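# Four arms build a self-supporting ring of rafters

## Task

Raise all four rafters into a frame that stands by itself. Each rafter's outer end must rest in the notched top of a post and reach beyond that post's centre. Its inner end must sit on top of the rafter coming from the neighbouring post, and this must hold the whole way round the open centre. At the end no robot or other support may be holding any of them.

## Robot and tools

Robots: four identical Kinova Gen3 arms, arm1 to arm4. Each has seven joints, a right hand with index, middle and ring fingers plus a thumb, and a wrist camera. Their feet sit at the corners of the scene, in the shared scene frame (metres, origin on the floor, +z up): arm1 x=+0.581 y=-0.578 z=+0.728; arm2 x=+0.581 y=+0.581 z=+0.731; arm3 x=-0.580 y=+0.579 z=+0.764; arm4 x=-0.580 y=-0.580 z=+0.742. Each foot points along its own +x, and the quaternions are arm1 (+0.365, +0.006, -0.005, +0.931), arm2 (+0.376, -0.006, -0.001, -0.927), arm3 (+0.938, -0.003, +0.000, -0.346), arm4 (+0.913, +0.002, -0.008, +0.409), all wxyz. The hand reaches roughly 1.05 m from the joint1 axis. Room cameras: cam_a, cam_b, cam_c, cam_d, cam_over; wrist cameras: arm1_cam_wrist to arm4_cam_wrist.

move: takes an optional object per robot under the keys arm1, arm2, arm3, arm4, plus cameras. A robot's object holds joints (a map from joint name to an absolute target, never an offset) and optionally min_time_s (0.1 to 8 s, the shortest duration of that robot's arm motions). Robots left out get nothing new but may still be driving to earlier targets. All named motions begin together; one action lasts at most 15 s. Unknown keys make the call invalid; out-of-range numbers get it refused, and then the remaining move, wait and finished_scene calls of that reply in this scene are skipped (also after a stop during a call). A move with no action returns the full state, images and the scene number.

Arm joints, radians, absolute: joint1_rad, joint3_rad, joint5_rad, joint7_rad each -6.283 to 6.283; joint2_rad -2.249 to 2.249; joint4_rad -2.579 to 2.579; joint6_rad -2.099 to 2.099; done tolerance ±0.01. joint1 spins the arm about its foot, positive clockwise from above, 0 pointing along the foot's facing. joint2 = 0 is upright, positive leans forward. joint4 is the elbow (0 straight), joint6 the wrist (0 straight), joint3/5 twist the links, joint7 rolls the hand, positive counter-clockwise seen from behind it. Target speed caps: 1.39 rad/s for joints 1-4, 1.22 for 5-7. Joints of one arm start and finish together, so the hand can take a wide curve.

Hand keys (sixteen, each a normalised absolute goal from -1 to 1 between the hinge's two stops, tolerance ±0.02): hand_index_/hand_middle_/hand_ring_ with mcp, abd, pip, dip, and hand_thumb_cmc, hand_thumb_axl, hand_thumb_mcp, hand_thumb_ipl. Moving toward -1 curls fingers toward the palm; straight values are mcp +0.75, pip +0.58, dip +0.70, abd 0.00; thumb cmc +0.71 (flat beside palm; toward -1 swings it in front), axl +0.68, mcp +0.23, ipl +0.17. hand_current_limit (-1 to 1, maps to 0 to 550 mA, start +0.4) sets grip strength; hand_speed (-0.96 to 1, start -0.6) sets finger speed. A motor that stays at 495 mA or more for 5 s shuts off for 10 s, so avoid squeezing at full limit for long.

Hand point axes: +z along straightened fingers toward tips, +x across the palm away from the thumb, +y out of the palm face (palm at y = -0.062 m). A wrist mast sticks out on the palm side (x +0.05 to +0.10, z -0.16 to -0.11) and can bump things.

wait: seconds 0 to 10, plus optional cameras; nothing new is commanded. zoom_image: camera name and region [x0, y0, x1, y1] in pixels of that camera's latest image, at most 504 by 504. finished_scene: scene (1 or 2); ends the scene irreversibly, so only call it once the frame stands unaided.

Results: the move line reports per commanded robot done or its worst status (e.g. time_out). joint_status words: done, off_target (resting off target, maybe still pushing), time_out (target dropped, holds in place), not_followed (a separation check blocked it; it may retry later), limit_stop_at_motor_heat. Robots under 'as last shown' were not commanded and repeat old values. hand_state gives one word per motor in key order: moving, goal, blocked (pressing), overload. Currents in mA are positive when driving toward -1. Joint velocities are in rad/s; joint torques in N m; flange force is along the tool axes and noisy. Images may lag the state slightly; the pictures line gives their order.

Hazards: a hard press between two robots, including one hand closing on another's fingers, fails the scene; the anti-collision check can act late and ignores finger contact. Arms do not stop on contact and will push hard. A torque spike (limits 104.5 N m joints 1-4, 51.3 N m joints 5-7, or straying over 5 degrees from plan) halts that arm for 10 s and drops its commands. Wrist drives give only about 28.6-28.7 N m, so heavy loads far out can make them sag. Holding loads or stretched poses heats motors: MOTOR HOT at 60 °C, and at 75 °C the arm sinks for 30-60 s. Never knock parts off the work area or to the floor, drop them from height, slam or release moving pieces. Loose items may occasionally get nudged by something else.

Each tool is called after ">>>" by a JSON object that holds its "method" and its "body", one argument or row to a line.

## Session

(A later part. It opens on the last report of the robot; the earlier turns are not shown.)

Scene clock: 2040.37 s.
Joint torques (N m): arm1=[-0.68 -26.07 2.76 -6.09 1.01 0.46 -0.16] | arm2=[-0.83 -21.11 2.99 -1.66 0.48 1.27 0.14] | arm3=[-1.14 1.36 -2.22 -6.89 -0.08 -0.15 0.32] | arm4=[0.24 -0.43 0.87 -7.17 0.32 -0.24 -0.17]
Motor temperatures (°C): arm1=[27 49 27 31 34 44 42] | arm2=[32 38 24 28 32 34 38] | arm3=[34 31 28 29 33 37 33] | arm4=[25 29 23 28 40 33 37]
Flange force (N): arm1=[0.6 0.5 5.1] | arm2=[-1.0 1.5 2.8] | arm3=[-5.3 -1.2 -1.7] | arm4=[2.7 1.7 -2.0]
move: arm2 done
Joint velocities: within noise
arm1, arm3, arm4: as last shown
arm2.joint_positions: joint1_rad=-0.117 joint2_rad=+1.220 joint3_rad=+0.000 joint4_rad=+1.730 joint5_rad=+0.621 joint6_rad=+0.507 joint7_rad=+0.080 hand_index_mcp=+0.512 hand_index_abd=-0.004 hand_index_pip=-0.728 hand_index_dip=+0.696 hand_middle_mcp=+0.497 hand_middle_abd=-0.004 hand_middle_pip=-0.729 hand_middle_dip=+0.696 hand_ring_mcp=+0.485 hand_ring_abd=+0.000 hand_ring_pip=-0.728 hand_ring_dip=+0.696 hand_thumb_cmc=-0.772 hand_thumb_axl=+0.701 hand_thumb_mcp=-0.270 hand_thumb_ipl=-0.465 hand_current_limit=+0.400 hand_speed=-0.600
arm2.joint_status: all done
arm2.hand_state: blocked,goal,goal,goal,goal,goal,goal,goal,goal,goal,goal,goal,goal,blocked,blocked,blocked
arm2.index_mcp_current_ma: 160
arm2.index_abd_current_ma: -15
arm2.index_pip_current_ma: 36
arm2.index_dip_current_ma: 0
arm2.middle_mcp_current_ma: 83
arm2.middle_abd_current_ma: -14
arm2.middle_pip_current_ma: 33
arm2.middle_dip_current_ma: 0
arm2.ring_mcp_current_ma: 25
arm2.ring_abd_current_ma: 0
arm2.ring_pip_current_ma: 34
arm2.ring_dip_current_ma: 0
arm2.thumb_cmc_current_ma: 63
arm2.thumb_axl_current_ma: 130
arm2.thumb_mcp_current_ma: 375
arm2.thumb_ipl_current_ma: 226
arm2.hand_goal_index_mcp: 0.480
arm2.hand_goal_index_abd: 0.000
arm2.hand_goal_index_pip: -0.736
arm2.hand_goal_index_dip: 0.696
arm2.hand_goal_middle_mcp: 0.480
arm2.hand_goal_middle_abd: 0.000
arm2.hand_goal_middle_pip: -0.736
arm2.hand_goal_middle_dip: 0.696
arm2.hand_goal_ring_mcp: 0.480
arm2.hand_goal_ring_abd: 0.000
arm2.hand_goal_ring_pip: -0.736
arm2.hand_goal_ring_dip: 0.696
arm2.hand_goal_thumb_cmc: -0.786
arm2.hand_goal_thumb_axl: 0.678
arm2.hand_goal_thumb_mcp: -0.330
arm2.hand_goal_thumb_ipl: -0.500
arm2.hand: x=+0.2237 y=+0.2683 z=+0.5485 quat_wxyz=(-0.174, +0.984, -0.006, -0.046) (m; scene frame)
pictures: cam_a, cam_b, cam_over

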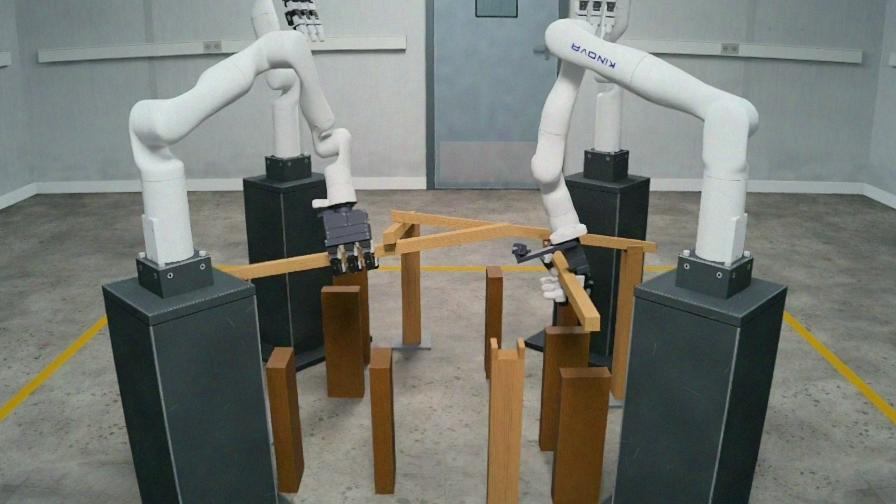

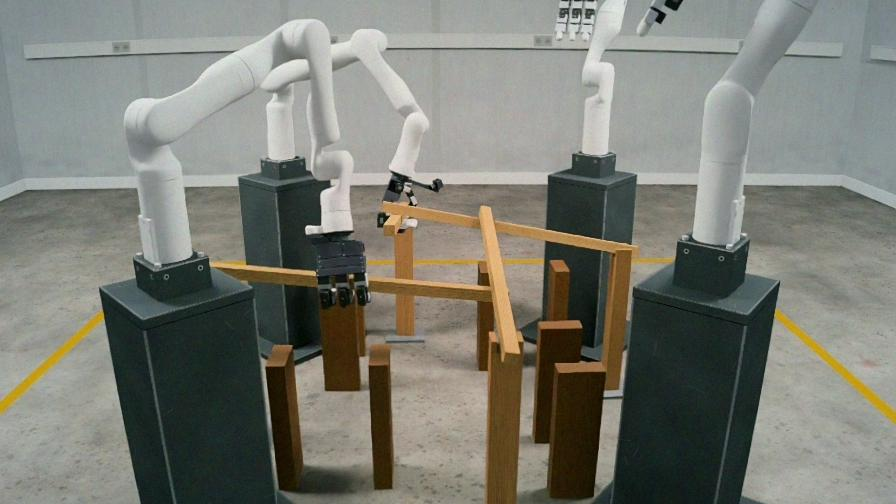

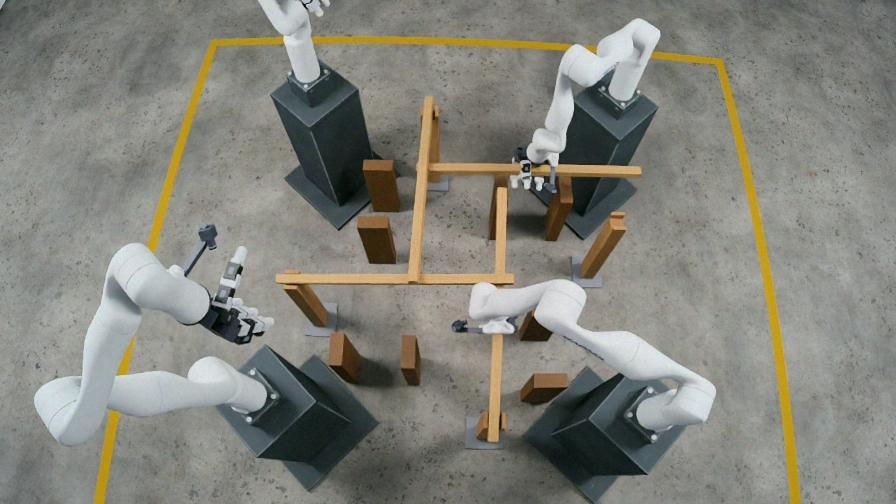

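>>> {"method": "move", "body": {
  "arm2": {"joints": {"joint1_rad": -0.2546, "joint2_rad": 1.3635, "joint3_rad": 0, "joint4_rad": 1.8691, "joint5_rad": 1.2214, "joint6_rad": 0.3612, "joint7_rad": -0.7248}, "min_time_s": 3},
  "cameras": ["cam_over", "cam_a", "cam_b"]
}}

Scene clock: 2096.63 s.
Joint torques (N m): arm1=[-0.76 -26.05 2.71 -6.01 0.97 0.48 -0.15] | arm2=[-0.81 -19.42 3.29 0.92 0.25 1.5 0.11] | arm3=[-1.17 1.31 -2.31 -6.88 -0.08 -0.15 0.28] | arm4=[0.27 -0.46 0.87 -7.08 0.29 -0.26 -0.13]
Motor temperatures (°C): arm1=[27 49 27 31 34 44 42] | arm2=[32 37 24 28 32 33 38] | arm3=[34 30 28 29 33 36 33] | arm4=[25 28 23 28 40 33 37]
Flange force (N): arm1=[0.4 0.7 5.1] | arm2=[-2.1 5.9 0.8] | arm3=[-5.7 -1.1 -1.8] | arm4=[2.7 1.9 -2.5]
move: arm2 done
Joint velocities: within noise
arm1, arm3, arm4: as last shown
arm1.joint_positions: joint1_rad=-0.287 joint2_rad=+1.269 joint3_rad=+0.000 joint4_rad=+1.265 joint5_rad=+0.405 joint6_rad=+0.900 joint7_rad=+0.128 hand_index_mcp=+0.515 hand_index_abd=-0.010 hand_index_pip=-0.726 hand_index_dip=+0.696 hand_middle_mcp=+0.494 hand_middle_abd=+0.000 hand_middle_pip=-0.729 hand_middle_dip=+0.696 hand_ring_mcp=+0.485 hand_ring_abd=+0.002 hand_ring_pip=-0.728 hand_ring_dip=+0.696 hand_thumb_cmc=-0.782 hand_thumb_axl=+0.686 hand_thumb_mcp=-0.279 hand_thumb_ipl=-0.437 hand_current_limit=+0.400 hand_speed=-0.600
arm2.joint_positions: joint1_rad=-0.255 joint2_rad=+1.363 joint3_rad=+0.000 joint4_rad=+1.869 joint5_rad=+1.221 joint6_rad=+0.361 joint7_rad=-0.725 hand_index_mcp=+0.492 hand_index_abd=-0.003 hand_index_pip=-0.728 hand_index_dip=+0.696 hand_middle_mcp=+0.489 hand_middle_abd=-0.004 hand_middle_pip=-0.729 hand_middle_dip=+0.696 hand_ring_mcp=+0.486 hand_ring_abd=+0.000 hand_ring_pip=-0.728 hand_ring_dip=+0.696 hand_thumb_cmc=-0.773 hand_thumb_axl=+0.701 hand_thumb_mcp=-0.270 hand_thumb_ipl=-0.462 hand_current_limit=+0.400 hand_speed=-0.600
arm2.joint_status: all done
arm2.hand_state: goal,goal,goal,goal,goal,goal,goal,goal,goal,goal,goal,goal,goal,blocked,blocked,blocked
arm2.index_mcp_current_ma: 59
arm2.index_abd_current_ma: -11
arm2.index_pip_current_ma: 35
arm2.index_dip_current_ma: 0
arm2.middle_mcp_current_ma: 44
arm2.middle_abd_current_ma: -14
arm2.middle_pip_current_ma: 33
arm2.middle_dip_current_ma: 0
arm2.ring_mcp_current_ma: 28
arm2.ring_abd_current_ma: 0
arm2.ring_pip_current_ma: 34
arm2.ring_dip_current_ma: 0
arm2.thumb_cmc_current_ma: 62
arm2.thumb_axl_current_ma: 128
arm2.thumb_mcp_current_ma: 375
arm2.thumb_ipl_current_ma: 246
arm2.hand_goal_index_mcp: 0.480
arm2.hand_goal_index_abd: 0.000
arm2.hand_goal_index_pip: -0.736
arm2.hand_goal_index_dip: 0.696
arm2.hand_goal_middle_mcp: 0.480
arm2.hand_goal_middle_abd: 0.000
arm2.hand_goal_middle_pip: -0.736
arm2.hand_goal_middle_dip: 0.696
arm2.hand_goal_ring_mcp: 0.480
arm2.hand_goal_ring_abd: 0.000
arm2.hand_goal_ring_pip: -0.736
arm2.hand_goal_ring_dip: 0.696
arm2.hand_goal_thumb_cmc: -0.786
arm2.hand_goal_thumb_axl: 0.678
arm2.hand_goal_thumb_mcp: -0.330
arm2.hand_goal_thumb_ipl: -0.500
arm2.hand: x=+0.2772 y=+0.2894 z=+0.4920 quat_wxyz=(-0.172, +0.980, -0.018, -0.098) (m; scene frame)
pictures: cam_a, cam_b, cam_over

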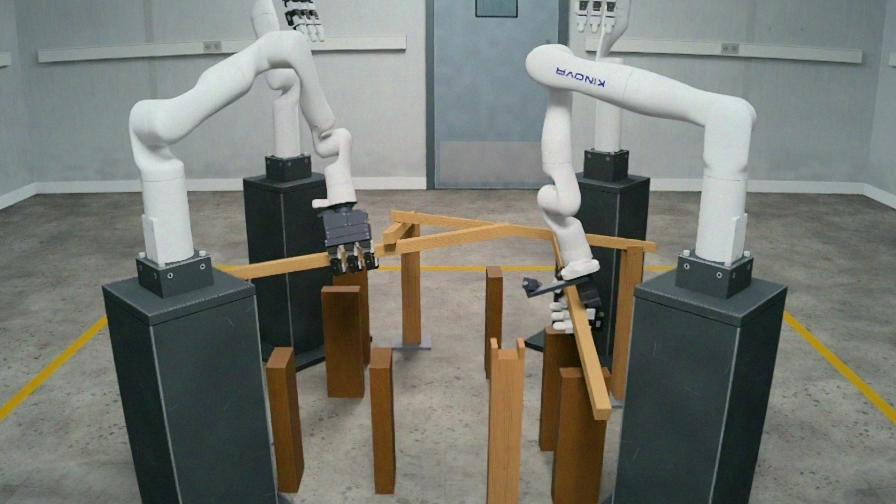

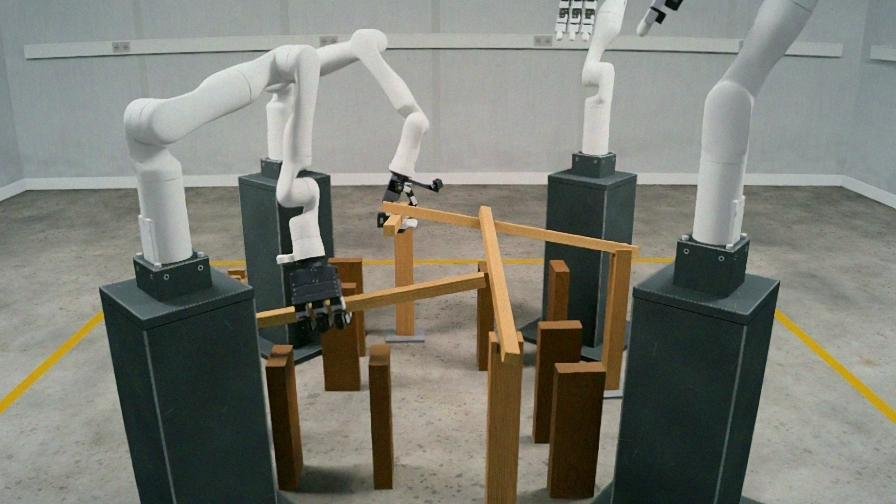

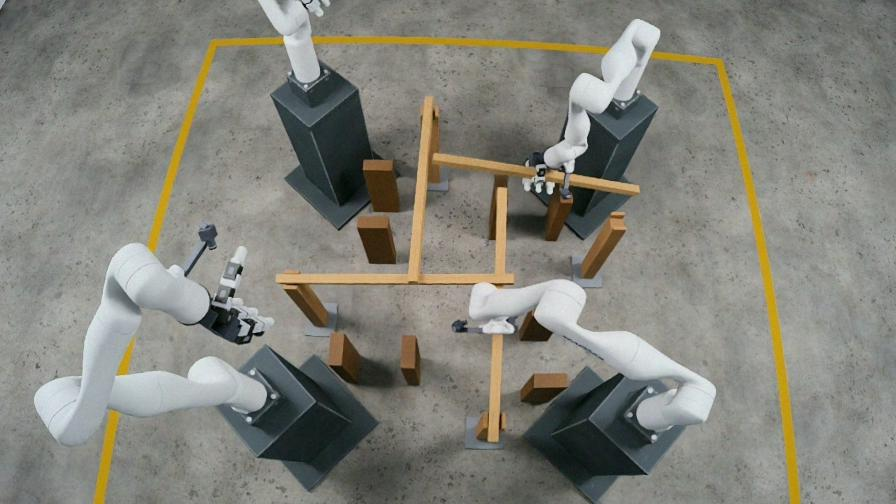

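>>> {"method": "move", "body": {
  "cameras": ["arm2_cam_wrist", "cam_c"]
}}

Scene clock: 2115.40 s.
Joint torques (N m): arm1=[-0.79 -26.07 2.74 -6.02 0.99 0.46 -0.15] | arm2=[-0.83 -19.39 3.2 0.94 0.26 1.5 0.13] | arm3=[-1.16 1.26 -2.31 -6.9 -0.1 -0.18 0.36] | arm4=[0.26 -0.43 0.86 -7.09 0.3 -0.24 -0.17]
Motor temperatures (°C): arm1=[27 49 27 31 34 44 42] | arm2=[32 36 24 28 32 33 38] | arm3=[34 30 28 29 33 36 33] | arm4=[25 28 23 28 40 33 37]
Flange force (N): arm1=[0.3 0.7 5.1] | arm2=[-2.1 5.7 0.9] | arm3=[-5.5 -1.0 -1.9] | arm4=[2.6 1.8 -2.4]
Joint velocities: within noise
arm1.joint_positions: joint1_rad=-0.287 joint2_rad=+1.269 joint3_rad=+0.000 joint4_rad=+1.265 joint5_rad=+0.405 joint6_rad=+0.900 joint7_rad=+0.128 hand_index_mcp=+0.515 hand_index_abd=-0.010 hand_index_pip=-0.726 hand_index_dip=+0.696 hand_middle_mcp=+0.494 hand_middle_abd=+0.000 hand_middle_pip=-0.729 hand_middle_dip=+0.696 hand_ring_mcp=+0.485 hand_ring_abd=+0.002 hand_ring_pip=-0.728 hand_ring_dip=+0.696 hand_thumb_cmc=-0.782 hand_thumb_axl=+0.686 hand_thumb_mcp=-0.279 hand_thumb_ipl=-0.437 hand_current_limit=+0.400 hand_speed=-0.600
arm1.joint_status: not commanded
arm1.hand_state: blocked,goal,goal,goal,goal,goal,goal,goal,goal,goal,goal,goal,goal,goal,blocked,blocked
arm1.index_mcp_current_ma: 28
arm1.index_abd_current_ma: -2
arm1.index_pip_current_ma: 2
arm1.index_dip_current_ma: 0
arm1.middle_mcp_current_ma: 5
arm1.middle_abd_current_ma: 0
arm1.middle_pip_current_ma: 1
arm1.middle_dip_current_ma: 0
arm1.ring_mcp_current_ma: 1
arm1.ring_abd_current_ma: 0
arm1.ring_pip_current_ma: 2
arm1.ring_dip_current_ma: 0
arm1.thumb_cmc_current_ma: 0
arm1.thumb_axl_current_ma: 2
arm1.thumb_mcp_current_ma: 79
arm1.thumb_ipl_current_ma: 129
arm1.hand_goal_index_mcp: 0.480
arm1.hand_goal_index_abd: 0.000
arm1.hand_goal_index_pip: -0.736
arm1.hand_goal_index_dip: 0.696
arm1.hand_goal_middle_mcp: 0.480
arm1.hand_goal_middle_abd: 0.000
arm1.hand_goal_middle_pip: -0.736
arm1.hand_goal_middle_dip: 0.696
arm1.hand_goal_ring_mcp: 0.480
arm1.hand_goal_ring_abd: 0.000
arm1.hand_goal_ring_pip: -0.736
arm1.hand_goal_ring_dip: 0.696
arm1.hand_goal_thumb_cmc: -0.786
arm1.hand_goal_thumb_axl: 0.678
arm1.hand_goal_thumb_mcp: -0.330
arm1.hand_goal_thumb_ipl: -0.500
arm1.hand: x=+0.0960 y=-0.2164 z=+0.5855 quat_wxyz=(+0.191, -0.681, +0.705, -0.053) (m; scene frame)
arm2.joint_positions: joint1_rad=-0.255 joint2_rad=+1.363 joint3_rad=+0.000 joint4_rad=+1.869 joint5_rad=+1.221 joint6_rad=+0.361 joint7_rad=-0.725 hand_index_mcp=+0.492 hand_index_abd=-0.003 hand_index_pip=-0.728 hand_index_dip=+0.696 hand_middle_mcp=+0.489 hand_middle_abd=-0.004 hand_middle_pip=-0.729 hand_middle_dip=+0.696 hand_ring_mcp=+0.486 hand_ring_abd=+0.000 hand_ring_pip=-0.728 hand_ring_dip=+0.696 hand_thumb_cmc=-0.773 hand_thumb_axl=+0.701 hand_thumb_mcp=-0.270 hand_thumb_ipl=-0.462 hand_current_limit=+0.400 hand_speed=-0.600
arm2.joint_status: all done
arm2.hand_state: goal,goal,goal,goal,goal,goal,goal,goal,goal,goal,goal,goal,goal,blocked,blocked,blocked
arm2.index_mcp_current_ma: 59
arm2.index_abd_current_ma: -11
arm2.index_pip_current_ma: 35
arm2.index_dip_current_ma: 0
arm2.middle_mcp_current_ma: 44
arm2.middle_abd_current_ma: -14
arm2.middle_pip_current_ma: 33
arm2.middle_dip_current_ma: 0
arm2.ring_mcp_current_ma: 28
arm2.ring_abd_current_ma: 0
arm2.ring_pip_current_ma: 34
arm2.ring_dip_current_ma: 0
arm2.thumb_cmc_current_ma: 62
arm2.thumb_axl_current_ma: 128
arm2.thumb_mcp_current_ma: 375
arm2.thumb_ipl_current_ma: 246
arm2.hand_goal_index_mcp: 0.480
arm2.hand_goal_index_abd: 0.000
arm2.hand_goal_index_pip: -0.736
arm2.hand_goal_index_dip: 0.696
arm2.hand_goal_middle_mcp: 0.480
arm2.hand_goal_middle_abd: 0.000
arm2.hand_goal_middle_pip: -0.736
arm2.hand_goal_middle_dip: 0.696
arm2.hand_goal_ring_mcp: 0.480
arm2.hand_goal_ring_abd: 0.000
arm2.hand_goal_ring_pip: -0.736
arm2.hand_goal_ring_dip: 0.696
arm2.hand_goal_thumb_cmc: -0.786
arm2.hand_goal_thumb_axl: 0.678
arm2.hand_goal_thumb_mcp: -0.330
arm2.hand_goal_thumb_ipl: -0.500
arm2.hand: x=+0.2772 y=+0.2894 z=+0.4920 quat_wxyz=(-0.172, +0.980, -0.018, -0.098) (m; scene frame)
arm3.joint_positions: joint1_rad=-0.260 joint2_rad=-0.450 joint3_rad=+0.000 joint4_rad=+1.500 joint5_rad=+0.000 joint6_rad=+1.970 joint7_rad=+0.180 hand_index_mcp=+0.481 hand_index_abd=-0.003 hand_index_pip=+0.576 hand_index_dip=+0.696 hand_middle_mcp=+0.482 hand_middle_abd=+0.000 hand_middle_pip=+0.576 hand_middle_dip=+0.696 hand_ring_mcp=+0.481 hand_ring_abd=+0.001 hand_ring_pip=+0.576 hand_ring_dip=+0.696 hand_thumb_cmc=-0.785 hand_thumb_axl=+0.680 hand_thumb_mcp=+0.215 hand_thumb_ipl=+0.164 hand_current_limit=+0.400 hand_speed=-0.850
arm3.joint_status: not commanded
arm3.hand_state: goal,goal,goal,goal,goal,goal,goal,goal,goal,goal,goal,goal,goal,goal,goal,goal
arm3.index_mcp_current_ma: 0
arm3.index_abd_current_ma: -1
arm3.index_pip_current_ma: 0
arm3.index_dip_current_ma: 0
arm3.middle_mcp_current_ma: 0
arm3.middle_abd_current_ma: 0
arm3.middle_pip_current_ma: 0
arm3.middle_dip_current_ma: 0
arm3.ring_mcp_current_ma: 0
arm3.ring_abd_current_ma: 0
arm3.ring_pip_current_ma: 0
arm3.ring_dip_current_ma: 0
arm3.thumb_cmc_current_ma: 0
arm3.thumb_axl_current_ma: 1
arm3.thumb_mcp_current_ma: -11
arm3.thumb_ipl_current_ma: -2
arm3.hand_goal_index_mcp: 0.480
arm3.hand_goal_index_abd: 0.000
arm3.hand_goal_index_pip: 0.578
arm3.hand_goal_index_dip: 0.696
arm3.hand_goal_middle_mcp: 0.480
arm3.hand_goal_middle_abd: 0.000
arm3.hand_goal_middle_pip: 0.578
arm3.hand_goal_middle_dip: 0.696
arm3.hand_goal_ring_mcp: 0.480
arm3.hand_goal_ring_abd: 0.000
arm3.hand_goal_ring_pip: 0.578
arm3.hand_goal_ring_dip: 0.696
arm3.hand_goal_thumb_cmc: -0.786
arm3.hand_goal_thumb_axl: 0.678
arm3.hand_goal_thumb_mcp: 0.226
arm3.hand_goal_thumb_ipl: 0.168
arm3.hand: x=-0.3995 y=+0.4614 z=+1.2953 quat_wxyz=(+0.056, +0.793, +0.606, +0.025) (m; scene frame)
arm4.joint_positions: joint1_rad=-0.040 joint2_rad=-0.380 joint3_rad=+0.000 joint4_rad=+1.490 joint5_rad=+0.000 joint6_rad=+1.980 joint7_rad=+0.240 hand_index_mcp=+0.482 hand_index_abd=+0.000 hand_index_pip=+0.576 hand_index_dip=+0.696 hand_middle_mcp=+0.482 hand_middle_abd=+0.000 hand_middle_pip=+0.576 hand_middle_dip=+0.696 hand_ring_mcp=+0.482 hand_ring_abd=+0.002 hand_ring_pip=+0.576 hand_ring_dip=+0.696 hand_thumb_cmc=-0.785 hand_thumb_axl=+0.679 hand_thumb_mcp=+0.216 hand_thumb_ipl=+0.164 hand_current_limit=+0.400 hand_speed=-0.850
arm4.joint_status: not commanded
arm4.hand_state: goal,goal,goal,goal,goal,goal,goal,goal,goal,goal,goal,goal,goal,goal,goal,goal
arm4.index_mcp_current_ma: 4
arm4.index_abd_current_ma: 0
arm4.index_pip_current_ma: -3
arm4.index_dip_current_ma: 0
arm4.middle_mcp_current_ma: 4
arm4.middle_abd_current_ma: 0
arm4.middle_pip_current_ma: -4
arm4.middle_dip_current_ma: 0
arm4.ring_mcp_current_ma: 4
arm4.ring_abd_current_ma: 4
arm4.ring_pip_current_ma: -3
arm4.ring_dip_current_ma: 0
arm4.thumb_cmc_current_ma: 3
arm4.thumb_axl_current_ma: 3
arm4.thumb_mcp_current_ma: -38
arm4.thumb_ipl_current_ma: -13
arm4.hand_goal_index_mcp: 0.480
arm4.hand_goal_index_abd: 0.000
arm4.hand_goal_index_pip: 0.578
arm4.hand_goal_index_dip: 0.696
arm4.hand_goal_middle_mcp: 0.480
arm4.hand_goal_middle_abd: 0.000
arm4.hand_goal_middle_pip: 0.578
arm4.hand_goal_middle_dip: 0.696
arm4.hand_goal_ring_mcp: 0.480
arm4.hand_goal_ring_abd: 0.000
arm4.hand_goal_ring_pip: 0.578
arm4.hand_goal_ring_dip: 0.696
arm4.hand_goal_thumb_cmc: -0.786
arm4.hand_goal_thumb_axl: 0.678
arm4.hand_goal_thumb_mcp: 0.226
arm4.hand_goal_thumb_ipl: 0.168
arm4.hand: x=-0.4200 y=-0.4261 z=+1.2644 quat_wxyz=(+0.016, +0.222, +0.974, +0.030) (m; scene frame)
pictures: arm2_cam_wrist, cam_c

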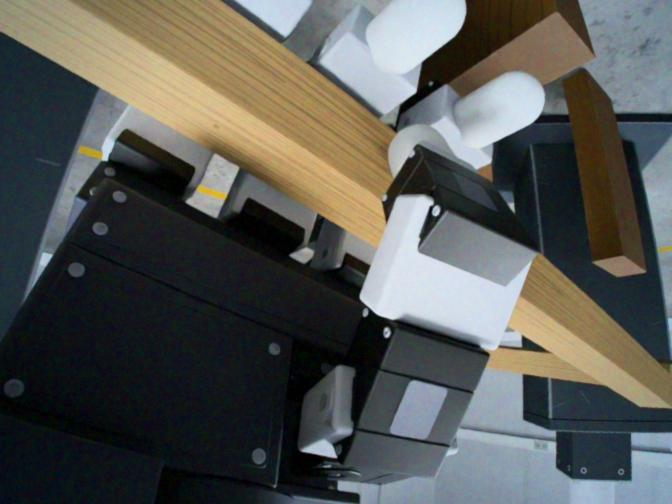

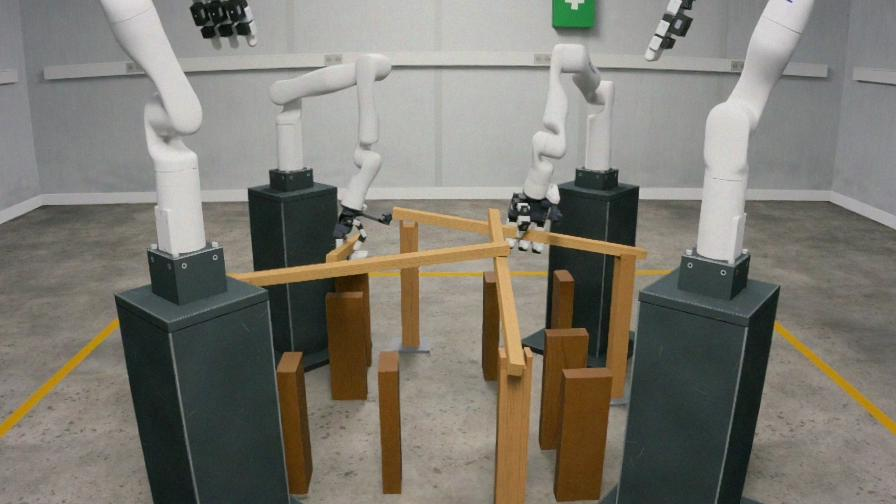

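>>> {"method": "move", "body": {
  "arm2": {"joints": {"joint1_rad": -0.3166, "joint2_rad": 0.9368, "joint3_rad": 0, "joint4_rad": 2.1071, "joint5_rad": 0.6895, "joint6_rad": 0.4514, "joint7_rad": -0.2160}, "min_time_s": 4},
  "cameras": ["cam_over", "cam_a", "cam_b"]
}}

Scene clock: 2206.97 s.
Joint torques (N m): arm1=[-0.77 -26.04 2.72 -6 0.97 0.47 -0.16] | arm2=[-0.83 -17.33 2.79 -0.77 0.44 1.34 0.14] | arm3=[-1.08 1.35 -2.34 -6.9 -0.08 -0.17 0.32] | arm4=[0.35 -0.46 0.86 -7.07 0.32 -0.24 -0.18]
Motor temperatures (°C): arm1=[27 49 27 31 34 44 42] | arm2=[32 35 24 28 32 33 38] | arm3=[34 30 28 29 33 36 33] | arm4=[25 28 23 28 40 33 37]
Flange force (N): arm1=[0.3 0.7 5.1] | arm2=[-1.0 2.3 1.2] | arm3=[-5.7 -1.3 -1.8] | arm4=[2.6 1.9 -2.5]
move: arm2 done
Joint velocities: within noise
arm1, arm3, arm4: as last shown
arm2.joint_positions: joint1_rad=-0.317 joint2_rad=+0.937 joint3_rad=+0.000 joint4_rad=+2.107 joint5_rad=+0.689 joint6_rad=+0.451 joint7_rad=-0.216 hand_index_mcp=+0.492 hand_index_abd=-0.003 hand_index_pip=-0.728 hand_index_dip=+0.696 hand_middle_mcp=+0.489 hand_middle_abd=-0.004 hand_middle_pip=-0.729 hand_middle_dip=+0.696 hand_ring_mcp=+0.486 hand_ring_abd=+0.000 hand_ring_pip=-0.728 hand_ring_dip=+0.696 hand_thumb_cmc=-0.773 hand_thumb_axl=+0.701 hand_thumb_mcp=-0.270 hand_thumb_ipl=-0.462 hand_current_limit=+0.400 hand_speed=-0.600
arm2.joint_status: all done
arm2.hand_state: goal,goal,goal,goal,goal,goal,goal,goal,goal,goal,goal,goal,goal,blocked,blocked,blocked
arm2.index_mcp_current_ma: 59
arm2.index_abd_current_ma: -11
arm2.index_pip_current_ma: 35
arm2.index_dip_current_ma: 0
arm2.middle_mcp_current_ma: 44
arm2.middle_abd_current_ma: -14
arm2.middle_pip_current_ma: 33
arm2.middle_dip_current_ma: 0
arm2.ring_mcp_current_ma: 29
arm2.ring_abd_current_ma: 0
arm2.ring_pip_current_ma: 34
arm2.ring_dip_current_ma: 0
arm2.thumb_cmc_current_ma: 62
arm2.thumb_axl_current_ma: 128
arm2.thumb_mcp_current_ma: 375
arm2.thumb_ipl_current_ma: 246
arm2.hand_goal_index_mcp: 0.480
arm2.hand_goal_index_abd: 0.000
arm2.hand_goal_index_pip: -0.736
arm2.hand_goal_index_dip: 0.696
arm2.hand_goal_middle_mcp: 0.480
arm2.hand_goal_middle_abd: 0.000
arm2.hand_goal_middle_pip: -0.736
arm2.hand_goal_middle_dip: 0.696
arm2.hand_goal_ring_mcp: 0.480
arm2.hand_goal_ring_abd: 0.000
arm2.hand_goal_ring_pip: -0.736
arm2.hand_goal_ring_dip: 0.696
arm2.hand_goal_thumb_cmc: -0.786
arm2.hand_goal_thumb_axl: 0.678
arm2.hand_goal_thumb_mcp: -0.330
arm2.hand_goal_thumb_ipl: -0.500
arm2.hand: x=+0.3202 y=+0.2896 z=+0.6508 quat_wxyz=(-0.173, +0.982, -0.013, -0.073) (m; scene frame)
pictures: cam_a, cam_b, cam_over

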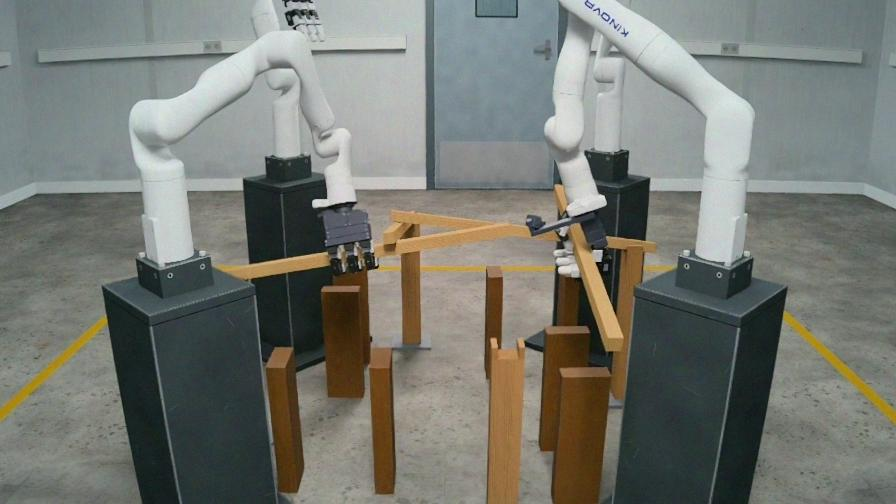

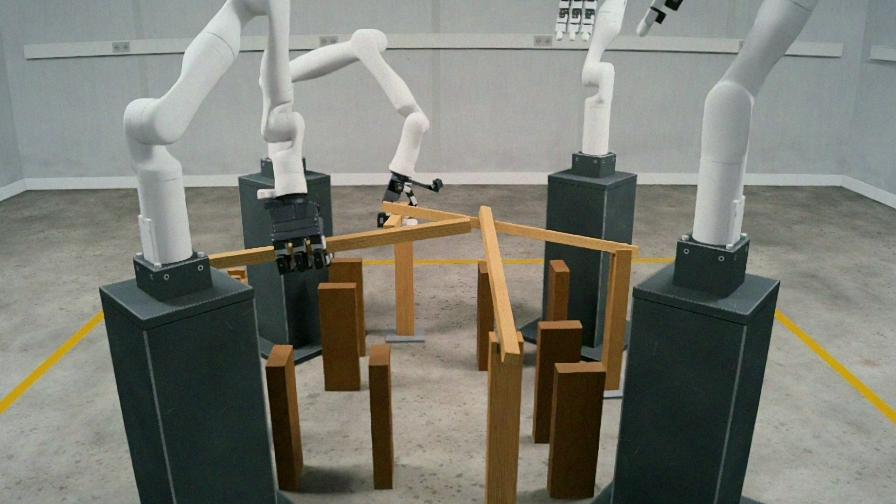

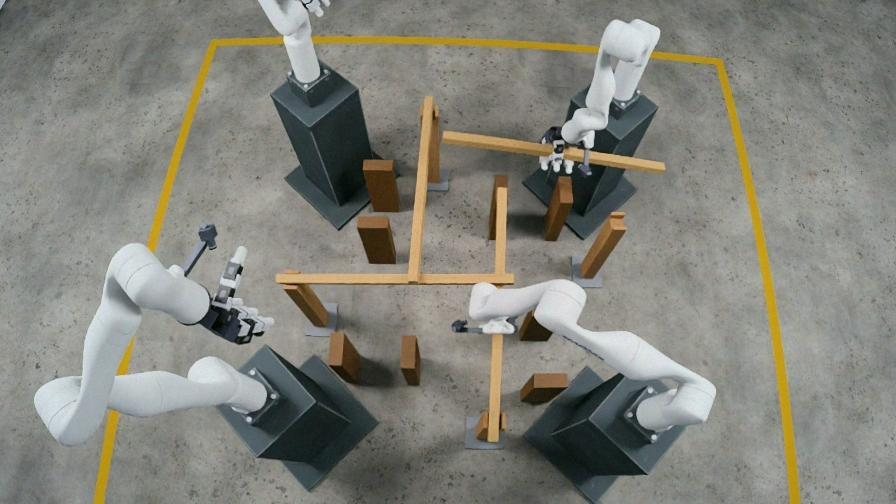

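>>> {"method": "move", "body": {
  "arm2": {"joints": {"joint1_rad": -0.4010, "joint2_rad": 0.9739, "joint3_rad": 0, "joint4_rad": 1.8707, "joint5_rad": 0.4498, "joint6_rad": 0.6283, "joint7_rad": -0.0343}, "min_time_s": 2.5},
  "cameras": []
}}

>>> {"method": "move", "body": {
  "arm2": {"joints": {"joint1_rad": -0.2001, "joint2_rad": 1.0265, "joint3_rad": 0, "joint4_rad": 1.6660, "joint5_rad": 0.4727, "joint6_rad": 0.7322, "joint7_rad": 0.1771}, "min_time_s": 2.5},
  "cameras": ["cam_over", "cam_a", "cam_b"]
}}

Scene clock: 2215.73 s.
Joint torques (N m): arm1=[-0.81 -26.05 2.71 -5.99 0.97 0.46 -0.15] | arm2=[-0.8 -19.54 2.77 -2.53 0.61 1.28 0.13] | arm3=[-1.17 1.33 -2.25 -7 -0.1 -0.19 0.32] | arm4=[0.22 -0.5 0.82 -7.1 0.31 -0.26 -0.17]
Motor temperatures (°C): arm1=[27 49 27 31 34 44 42] | arm2=[32 35 24 28 32 33 38] | arm3=[34 30 28 29 33 36 33] | arm4=[25 28 23 28 40 33 37]
Flange force (N): arm1=[0.2 0.7 5.1] | arm2=[-0.1 0.8 3.4] | arm3=[-5.4 -1.3 -1.4] | arm4=[2.5 1.9 -2.5]
move: arm2 done
Joint velocities: within noise
arm1, arm3, arm4: as last shown
arm2.joint_positions: joint1_rad=-0.401 joint2_rad=+0.974 joint3_rad=+0.000 joint4_rad=+1.871 joint5_rad=+0.450 joint6_rad=+0.628 joint7_rad=-0.034 hand_index_mcp=+0.492 hand_index_abd=-0.003 hand_index_pip=-0.728 hand_index_dip=+0.696 hand_middle_mcp=+0.489 hand_middle_abd=-0.004 hand_middle_pip=-0.729 hand_middle_dip=+0.696 hand_ring_mcp=+0.486 hand_ring_abd=+0.000 hand_ring_pip=-0.728 hand_ring_dip=+0.696 hand_thumb_cmc=-0.773 hand_thumb_axl=+0.701 hand_thumb_mcp=-0.270 hand_thumb_ipl=-0.462 hand_current_limit=+0.400 hand_speed=-0.600
arm2.joint_status: all done
arm2.hand_state: goal,goal,goal,goal,goal,goal,goal,goal,goal,goal,goal,goal,goal,blocked,blocked,blocked
arm2.index_mcp_current_ma: 59
arm2.index_abd_current_ma: -11
arm2.index_pip_current_ma: 35
arm2.index_dip_current_ma: 0
arm2.middle_mcp_current_ma: 44
arm2.middle_abd_current_ma: -14
arm2.middle_pip_current_ma: 33
arm2.middle_dip_current_ma: 0
arm2.ring_mcp_current_ma: 30
arm2.ring_abd_current_ma: 0
arm2.ring_pip_current_ma: 34
arm2.ring_dip_current_ma: 0
arm2.thumb_cmc_current_ma: 62
arm2.thumb_axl_current_ma: 128
arm2.thumb_mcp_current_ma: 375
arm2.thumb_ipl_current_ma: 246
arm2.hand_goal_index_mcp: 0.480
arm2.hand_goal_index_abd: 0.000
arm2.hand_goal_index_pip: -0.736
arm2.hand_goal_index_dip: 0.696
arm2.hand_goal_middle_mcp: 0.480
arm2.hand_goal_middle_abd: 0.000
arm2.hand_goal_middle_pip: -0.736
arm2.hand_goal_middle_dip: 0.696
arm2.hand_goal_ring_mcp: 0.480
arm2.hand_goal_ring_abd: 0.000
arm2.hand_goal_ring_pip: -0.736
arm2.hand_goal_ring_dip: 0.696
arm2.hand_goal_thumb_cmc: -0.786
arm2.hand_goal_thumb_axl: 0.678
arm2.hand_goal_thumb_mcp: -0.330
arm2.hand_goal_thumb_ipl: -0.500
arm2.hand: x=+0.3201 y=+0.2095 z=+0.6509 quat_wxyz=(-0.173, +0.982, -0.013, -0.073) (m; scene frame)
pictures: none
No camera images: "cameras" was empty.

Scene clock: 2218.53 s.
Joint torques (N m): arm1=[-0.78 -26.06 2.69 -6.01 0.98 0.47 -0.17] | arm2=[-0.85 -21.68 2.9 -4.12 0.79 1.14 0.13] | arm3=[-1.12 1.35 -2.29 -6.9 -0.06 -0.16 0.3] | arm4=[0.27 -0.41 0.84 -7.1 0.31 -0.24 -0.18]
Motor temperatures (°C): arm1=[27 49 27 31 34 44 42] | arm2=[32 35 24 28 32 33 38] | arm3=[34 30 28 29 33 36 33] | arm4=[25 28 23 28 40 33 37]
Flange force (N): arm1=[0.3 0.7 5.1] | arm2=[0.2 0.3 3.7] | arm3=[-5.6 -1.2 -1.7] | arm4=[2.6 1.7 -2.3]
move: arm2 done
Joint velocities: within noise
arm1, arm3, arm4: as last shown
arm2.joint_positions: joint1_rad=-0.200 joint2_rad=+1.026 joint3_rad=+0.000 joint4_rad=+1.666 joint5_rad=+0.473 joint6_rad=+0.732 joint7_rad=+0.177 hand_index_mcp=+0.492 hand_index_abd=-0.003 hand_index_pip=-0.728 hand_index_dip=+0.696 hand_middle_mcp=+0.489 hand_middle_abd=-0.004 hand_middle_pip=-0.729 hand_middle_dip=+0.696 hand_ring_mcp=+0.486 hand_ring_abd=+0.000 hand_ring_pip=-0.728 hand_ring_dip=+0.696 hand_thumb_cmc=-0.773 hand_thumb_axl=+0.701 hand_thumb_mcp=-0.270 hand_thumb_ipl=-0.462 hand_current_limit=+0.400 hand_speed=-0.600
arm2.joint_status: all done
arm2.hand_state: goal,goal,goal,goal,goal,goal,goal,goal,goal,goal,goal,goal,goal,blocked,blocked,blocked
arm2.index_mcp_current_ma: 58
arm2.index_abd_current_ma: -11
arm2.index_pip_current_ma: 35
arm2.index_dip_current_ma: 0
arm2.middle_mcp_current_ma: 44
arm2.middle_abd_current_ma: -14
arm2.middle_pip_current_ma: 33
arm2.middle_dip_current_ma: 0
arm2.ring_mcp_current_ma: 30
arm2.ring_abd_current_ma: 0
arm2.ring_pip_current_ma: 34
arm2.ring_dip_current_ma: 0
arm2.thumb_cmc_current_ma: 62
arm2.thumb_axl_current_ma: 128
arm2.thumb_mcp_current_ma: 375
arm2.thumb_ipl_current_ma: 246
arm2.hand_goal_index_mcp: 0.480
arm2.hand_goal_index_abd: 0.000
arm2.hand_goal_index_pip: -0.736
arm2.hand_goal_index_dip: 0.696
arm2.hand_goal_middle_mcp: 0.480
arm2.hand_goal_middle_abd: 0.000
arm2.hand_goal_middle_pip: -0.736
arm2.hand_goal_middle_dip: 0.696
arm2.hand_goal_ring_mcp: 0.480
arm2.hand_goal_ring_abd: 0.000
arm2.hand_goal_ring_pip: -0.736
arm2.hand_goal_ring_dip: 0.696
arm2.hand_goal_thumb_cmc: -0.786
arm2.hand_goal_thumb_axl: 0.678
arm2.hand_goal_thumb_mcp: -0.330
arm2.hand_goal_thumb_ipl: -0.500
arm2.hand: x=+0.2131 y=+0.2098 z=+0.6508 quat_wxyz=(-0.173, +0.982, -0.013, -0.073) (m; scene frame)
pictures: cam_a, cam_b, cam_over

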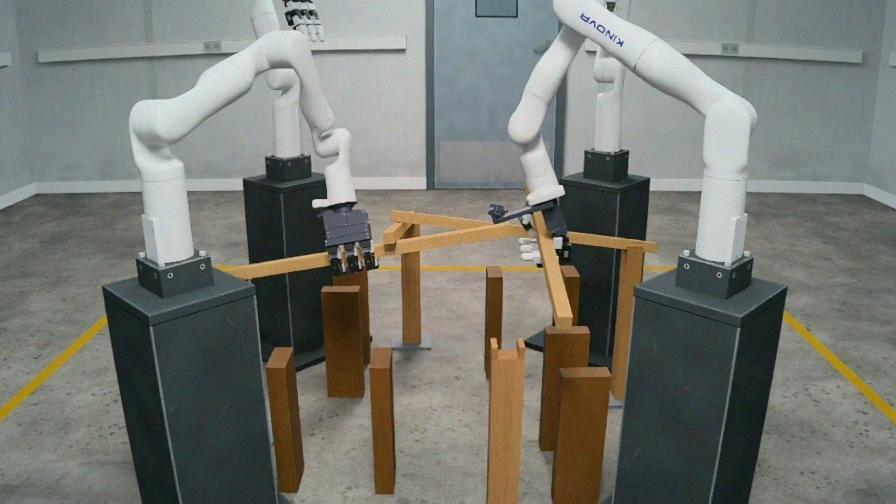

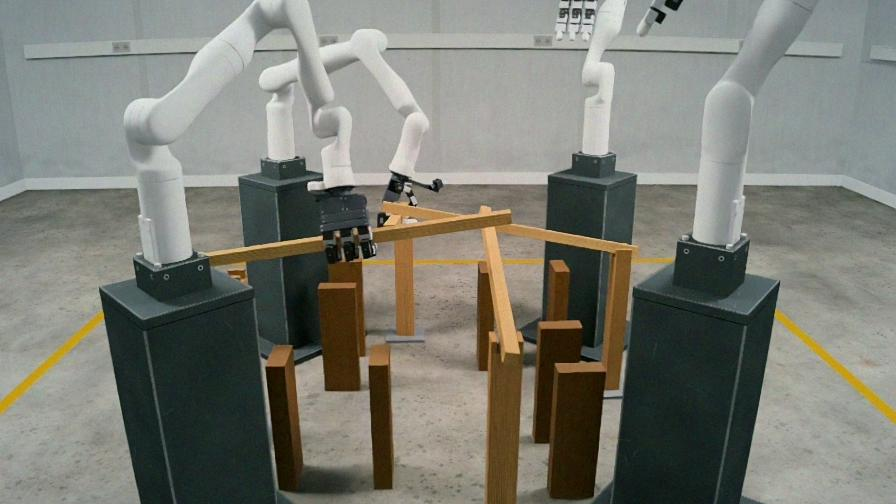

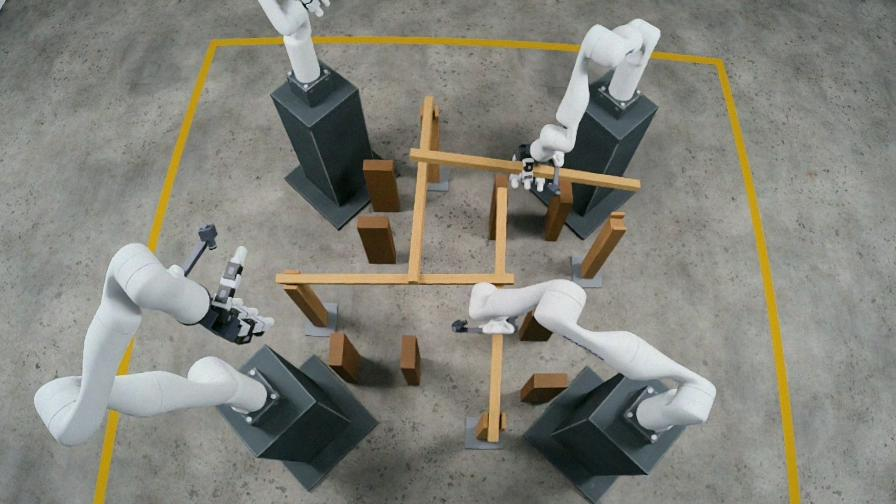

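Now above R3. Continue to P_d, P_e.

>>> {"method": "move", "body": {
  "arm2": {"joints": {"joint1_rad": -0.2007, "joint2_rad": 1.1506, "joint3_rad": 0, "joint4_rad": 1.6279, "joint5_rad": 0.5218, "joint6_rad": 0.6564, "joint7_rad": 0.1127}, "min_time_s": 2},
  "cameras": []
}}

>>> {"method": "move", "body": {
  "arm2": {"joints": {"joint1_rad": -0.2580, "joint2_rad": 1.1959, "joint3_rad": 0, "joint4_rad": 1.4513, "joint5_rad": 0.4254, "joint6_rad": 0.7841, "joint7_rad": 0.1712}, "min_time_s": 2},
  "cameras": ["cam_over", "cam_a", "cam_b"]
}}

Scene clock: 2226.83 s.
Joint torques (N m): arm1=[-0.78 -26.06 2.66 -5.99 0.96 0.48 -0.18] | arm2=[-0.82 -22.12 3 -3.34 0.7 1.19 0.12] | arm3=[-1.2 1.37 -2.29 -6.88 -0.06 -0.15 0.31] | arm4=[0.26 -0.47 0.9 -7.15 0.29 -0.21 -0.16]
Motor temperatures (°C): arm1=[27 50 27 31 34 44 42] | arm2=[32 35 24 28 32 33 38] | arm3=[34 29 28 29 33 36 33] | arm4=[25 28 23 28 40 33 37]
Flange force (N): arm1=[0.2 0.8 5.1] | arm2=[-0.1 0.6 3.4] | arm3=[-5.5 -1.2 -1.8] | arm4=[2.8 1.9 -2.1]
move: arm2 done
Joint velocities: within noise
arm1, arm3, arm4: as last shown
arm2.joint_positions: joint1_rad=-0.201 joint2_rad=+1.151 joint3_rad=+0.000 joint4_rad=+1.628 joint5_rad=+0.522 joint6_rad=+0.656 joint7_rad=+0.113 hand_index_mcp=+0.492 hand_index_abd=-0.003 hand_index_pip=-0.728 hand_index_dip=+0.696 hand_middle_mcp=+0.489 hand_middle_abd=-0.004 hand_middle_pip=-0.729 hand_middle_dip=+0.696 hand_ring_mcp=+0.486 hand_ring_abd=+0.000 hand_ring_pip=-0.728 hand_ring_dip=+0.696 hand_thumb_cmc=-0.773 hand_thumb_axl=+0.701 hand_thumb_mcp=-0.270 hand_thumb_ipl=-0.462 hand_current_limit=+0.400 hand_speed=-0.600
arm2.joint_status: all done
arm2.hand_state: goal,goal,goal,goal,goal,goal,goal,goal,goal,goal,goal,goal,goal,blocked,blocked,blocked
arm2.index_mcp_current_ma: 58
arm2.index_abd_current_ma: -11
arm2.index_pip_current_ma: 35
arm2.index_dip_current_ma: 0
arm2.middle_mcp_current_ma: 44
arm2.middle_abd_current_ma: -14
arm2.middle_pip_current_ma: 33
arm2.middle_dip_current_ma: 0
arm2.ring_mcp_current_ma: 30
arm2.ring_abd_current_ma: 0
arm2.ring_pip_current_ma: 34
arm2.ring_dip_current_ma: 0
arm2.thumb_cmc_current_ma: 62
arm2.thumb_axl_current_ma: 128
arm2.thumb_mcp_current_ma: 375
arm2.thumb_ipl_current_ma: 246
arm2.hand_goal_index_mcp: 0.480
arm2.hand_goal_index_abd: 0.000
arm2.hand_goal_index_pip: -0.736
arm2.hand_goal_index_dip: 0.696
arm2.hand_goal_middle_mcp: 0.480
arm2.hand_goal_middle_abd: 0.000
arm2.hand_goal_middle_pip: -0.736
arm2.hand_goal_middle_dip: 0.696
arm2.hand_goal_ring_mcp: 0.480
arm2.hand_goal_ring_abd: 0.000
arm2.hand_goal_ring_pip: -0.736
arm2.hand_goal_ring_dip: 0.696
arm2.hand_goal_thumb_cmc: -0.786
arm2.hand_goal_thumb_axl: 0.678
arm2.hand_goal_thumb_mcp: -0.330
arm2.hand_goal_thumb_ipl: -0.500
arm2.hand: x=+0.2131 y=+0.2096 z=+0.5939 quat_wxyz=(-0.173, +0.982, -0.013, -0.074) (m; scene frame)
pictures: none
No camera images: "cameras" was empty.

Scene clock: 2229.13 s.
Joint torques (N m): arm1=[-0.8 -26.03 2.74 -5.99 0.99 0.47 -0.17] | arm2=[-0.84 -23.6 3.03 -4.45 0.82 1.16 0.15] | arm3=[-1.16 1.38 -2.27 -6.98 -0.08 -0.16 0.31] | arm4=[0.25 -0.44 0.83 -7.1 0.32 -0.19 -0.18]
Motor temperatures (°C): arm1=[27 50 27 31 34 44 42] | arm2=[32 35 24 28 32 33 38] | arm3=[34 29 28 29 33 36 33] | arm4=[25 28 23 28 40 33 37]
Flange force (N): arm1=[0.2 0.7 5.1] | arm2=[0.4 -0.1 3.9] | arm3=[-5.4 -1.4 -1.4] | arm4=[2.5 1.8 -2.2]
move: arm2 done
Joint velocities: within noise
arm1, arm3, arm4: as last shown
arm2.joint_positions: joint1_rad=-0.258 joint2_rad=+1.196 joint3_rad=+0.000 joint4_rad=+1.451 joint5_rad=+0.425 joint6_rad=+0.784 joint7_rad=+0.171 hand_index_mcp=+0.492 hand_index_abd=-0.003 hand_index_pip=-0.728 hand_index_dip=+0.696 hand_middle_mcp=+0.489 hand_middle_abd=-0.004 hand_middle_pip=-0.729 hand_middle_dip=+0.696 hand_ring_mcp=+0.487 hand_ring_abd=+0.000 hand_ring_pip=-0.728 hand_ring_dip=+0.696 hand_thumb_cmc=-0.773 hand_thumb_axl=+0.701 hand_thumb_mcp=-0.270 hand_thumb_ipl=-0.462 hand_current_limit=+0.400 hand_speed=-0.600
arm2.joint_status: all done
arm2.hand_state: goal,goal,goal,goal,goal,goal,goal,goal,goal,goal,goal,goal,goal,blocked,blocked,blocked
arm2.index_mcp_current_ma: 56
arm2.index_abd_current_ma: -11
arm2.index_pip_current_ma: 35
arm2.index_dip_current_ma: 0
arm2.middle_mcp_current_ma: 44
arm2.middle_abd_current_ma: -14
arm2.middle_pip_current_ma: 33
arm2.middle_dip_current_ma: 0
arm2.ring_mcp_current_ma: 32
arm2.ring_abd_current_ma: 0
arm2.ring_pip_current_ma: 34
arm2.ring_dip_current_ma: 0
arm2.thumb_cmc_current_ma: 62
arm2.thumb_axl_current_ma: 128
arm2.thumb_mcp_current_ma: 375
arm2.thumb_ipl_current_ma: 246
arm2.hand_goal_index_mcp: 0.480
arm2.hand_goal_index_abd: 0.000
arm2.hand_goal_index_pip: -0.736
arm2.hand_goal_index_dip: 0.696
arm2.hand_goal_middle_mcp: 0.480
arm2.hand_goal_middle_abd: 0.000
arm2.hand_goal_middle_pip: -0.736
arm2.hand_goal_middle_dip: 0.696
arm2.hand_goal_ring_mcp: 0.480
arm2.hand_goal_ring_abd: 0.000
arm2.hand_goal_ring_pip: -0.736
arm2.hand_goal_ring_dip: 0.696
arm2.hand_goal_thumb_cmc: -0.786
arm2.hand_goal_thumb_axl: 0.678
arm2.hand_goal_thumb_mcp: -0.330
arm2.hand_goal_thumb_ipl: -0.500
arm2.hand: x=+0.2131 y=+0.1547 z=+0.5939 quat_wxyz=(-0.173, +0.982, -0.013, -0.074) (m; scene frame)
pictures: cam_a, cam_b, cam_over

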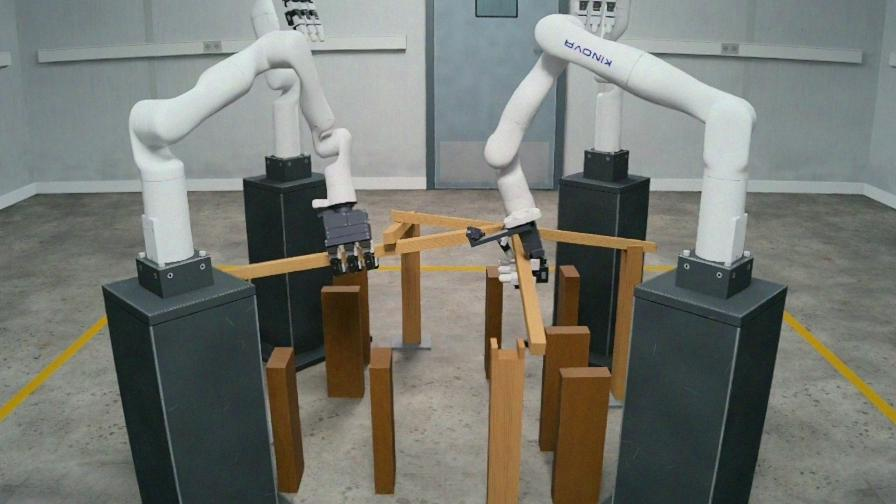

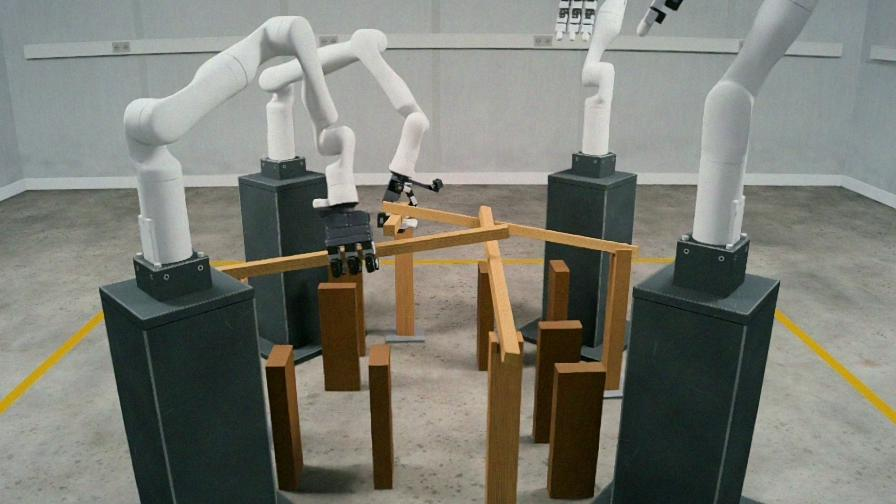

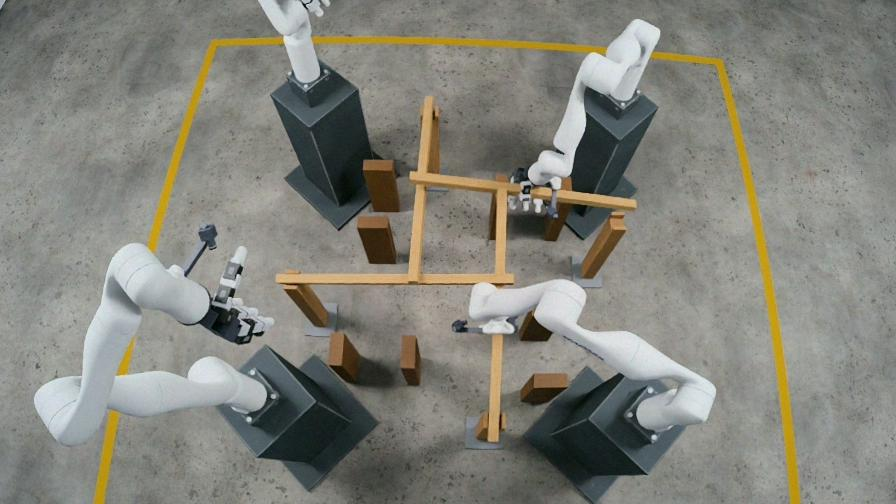

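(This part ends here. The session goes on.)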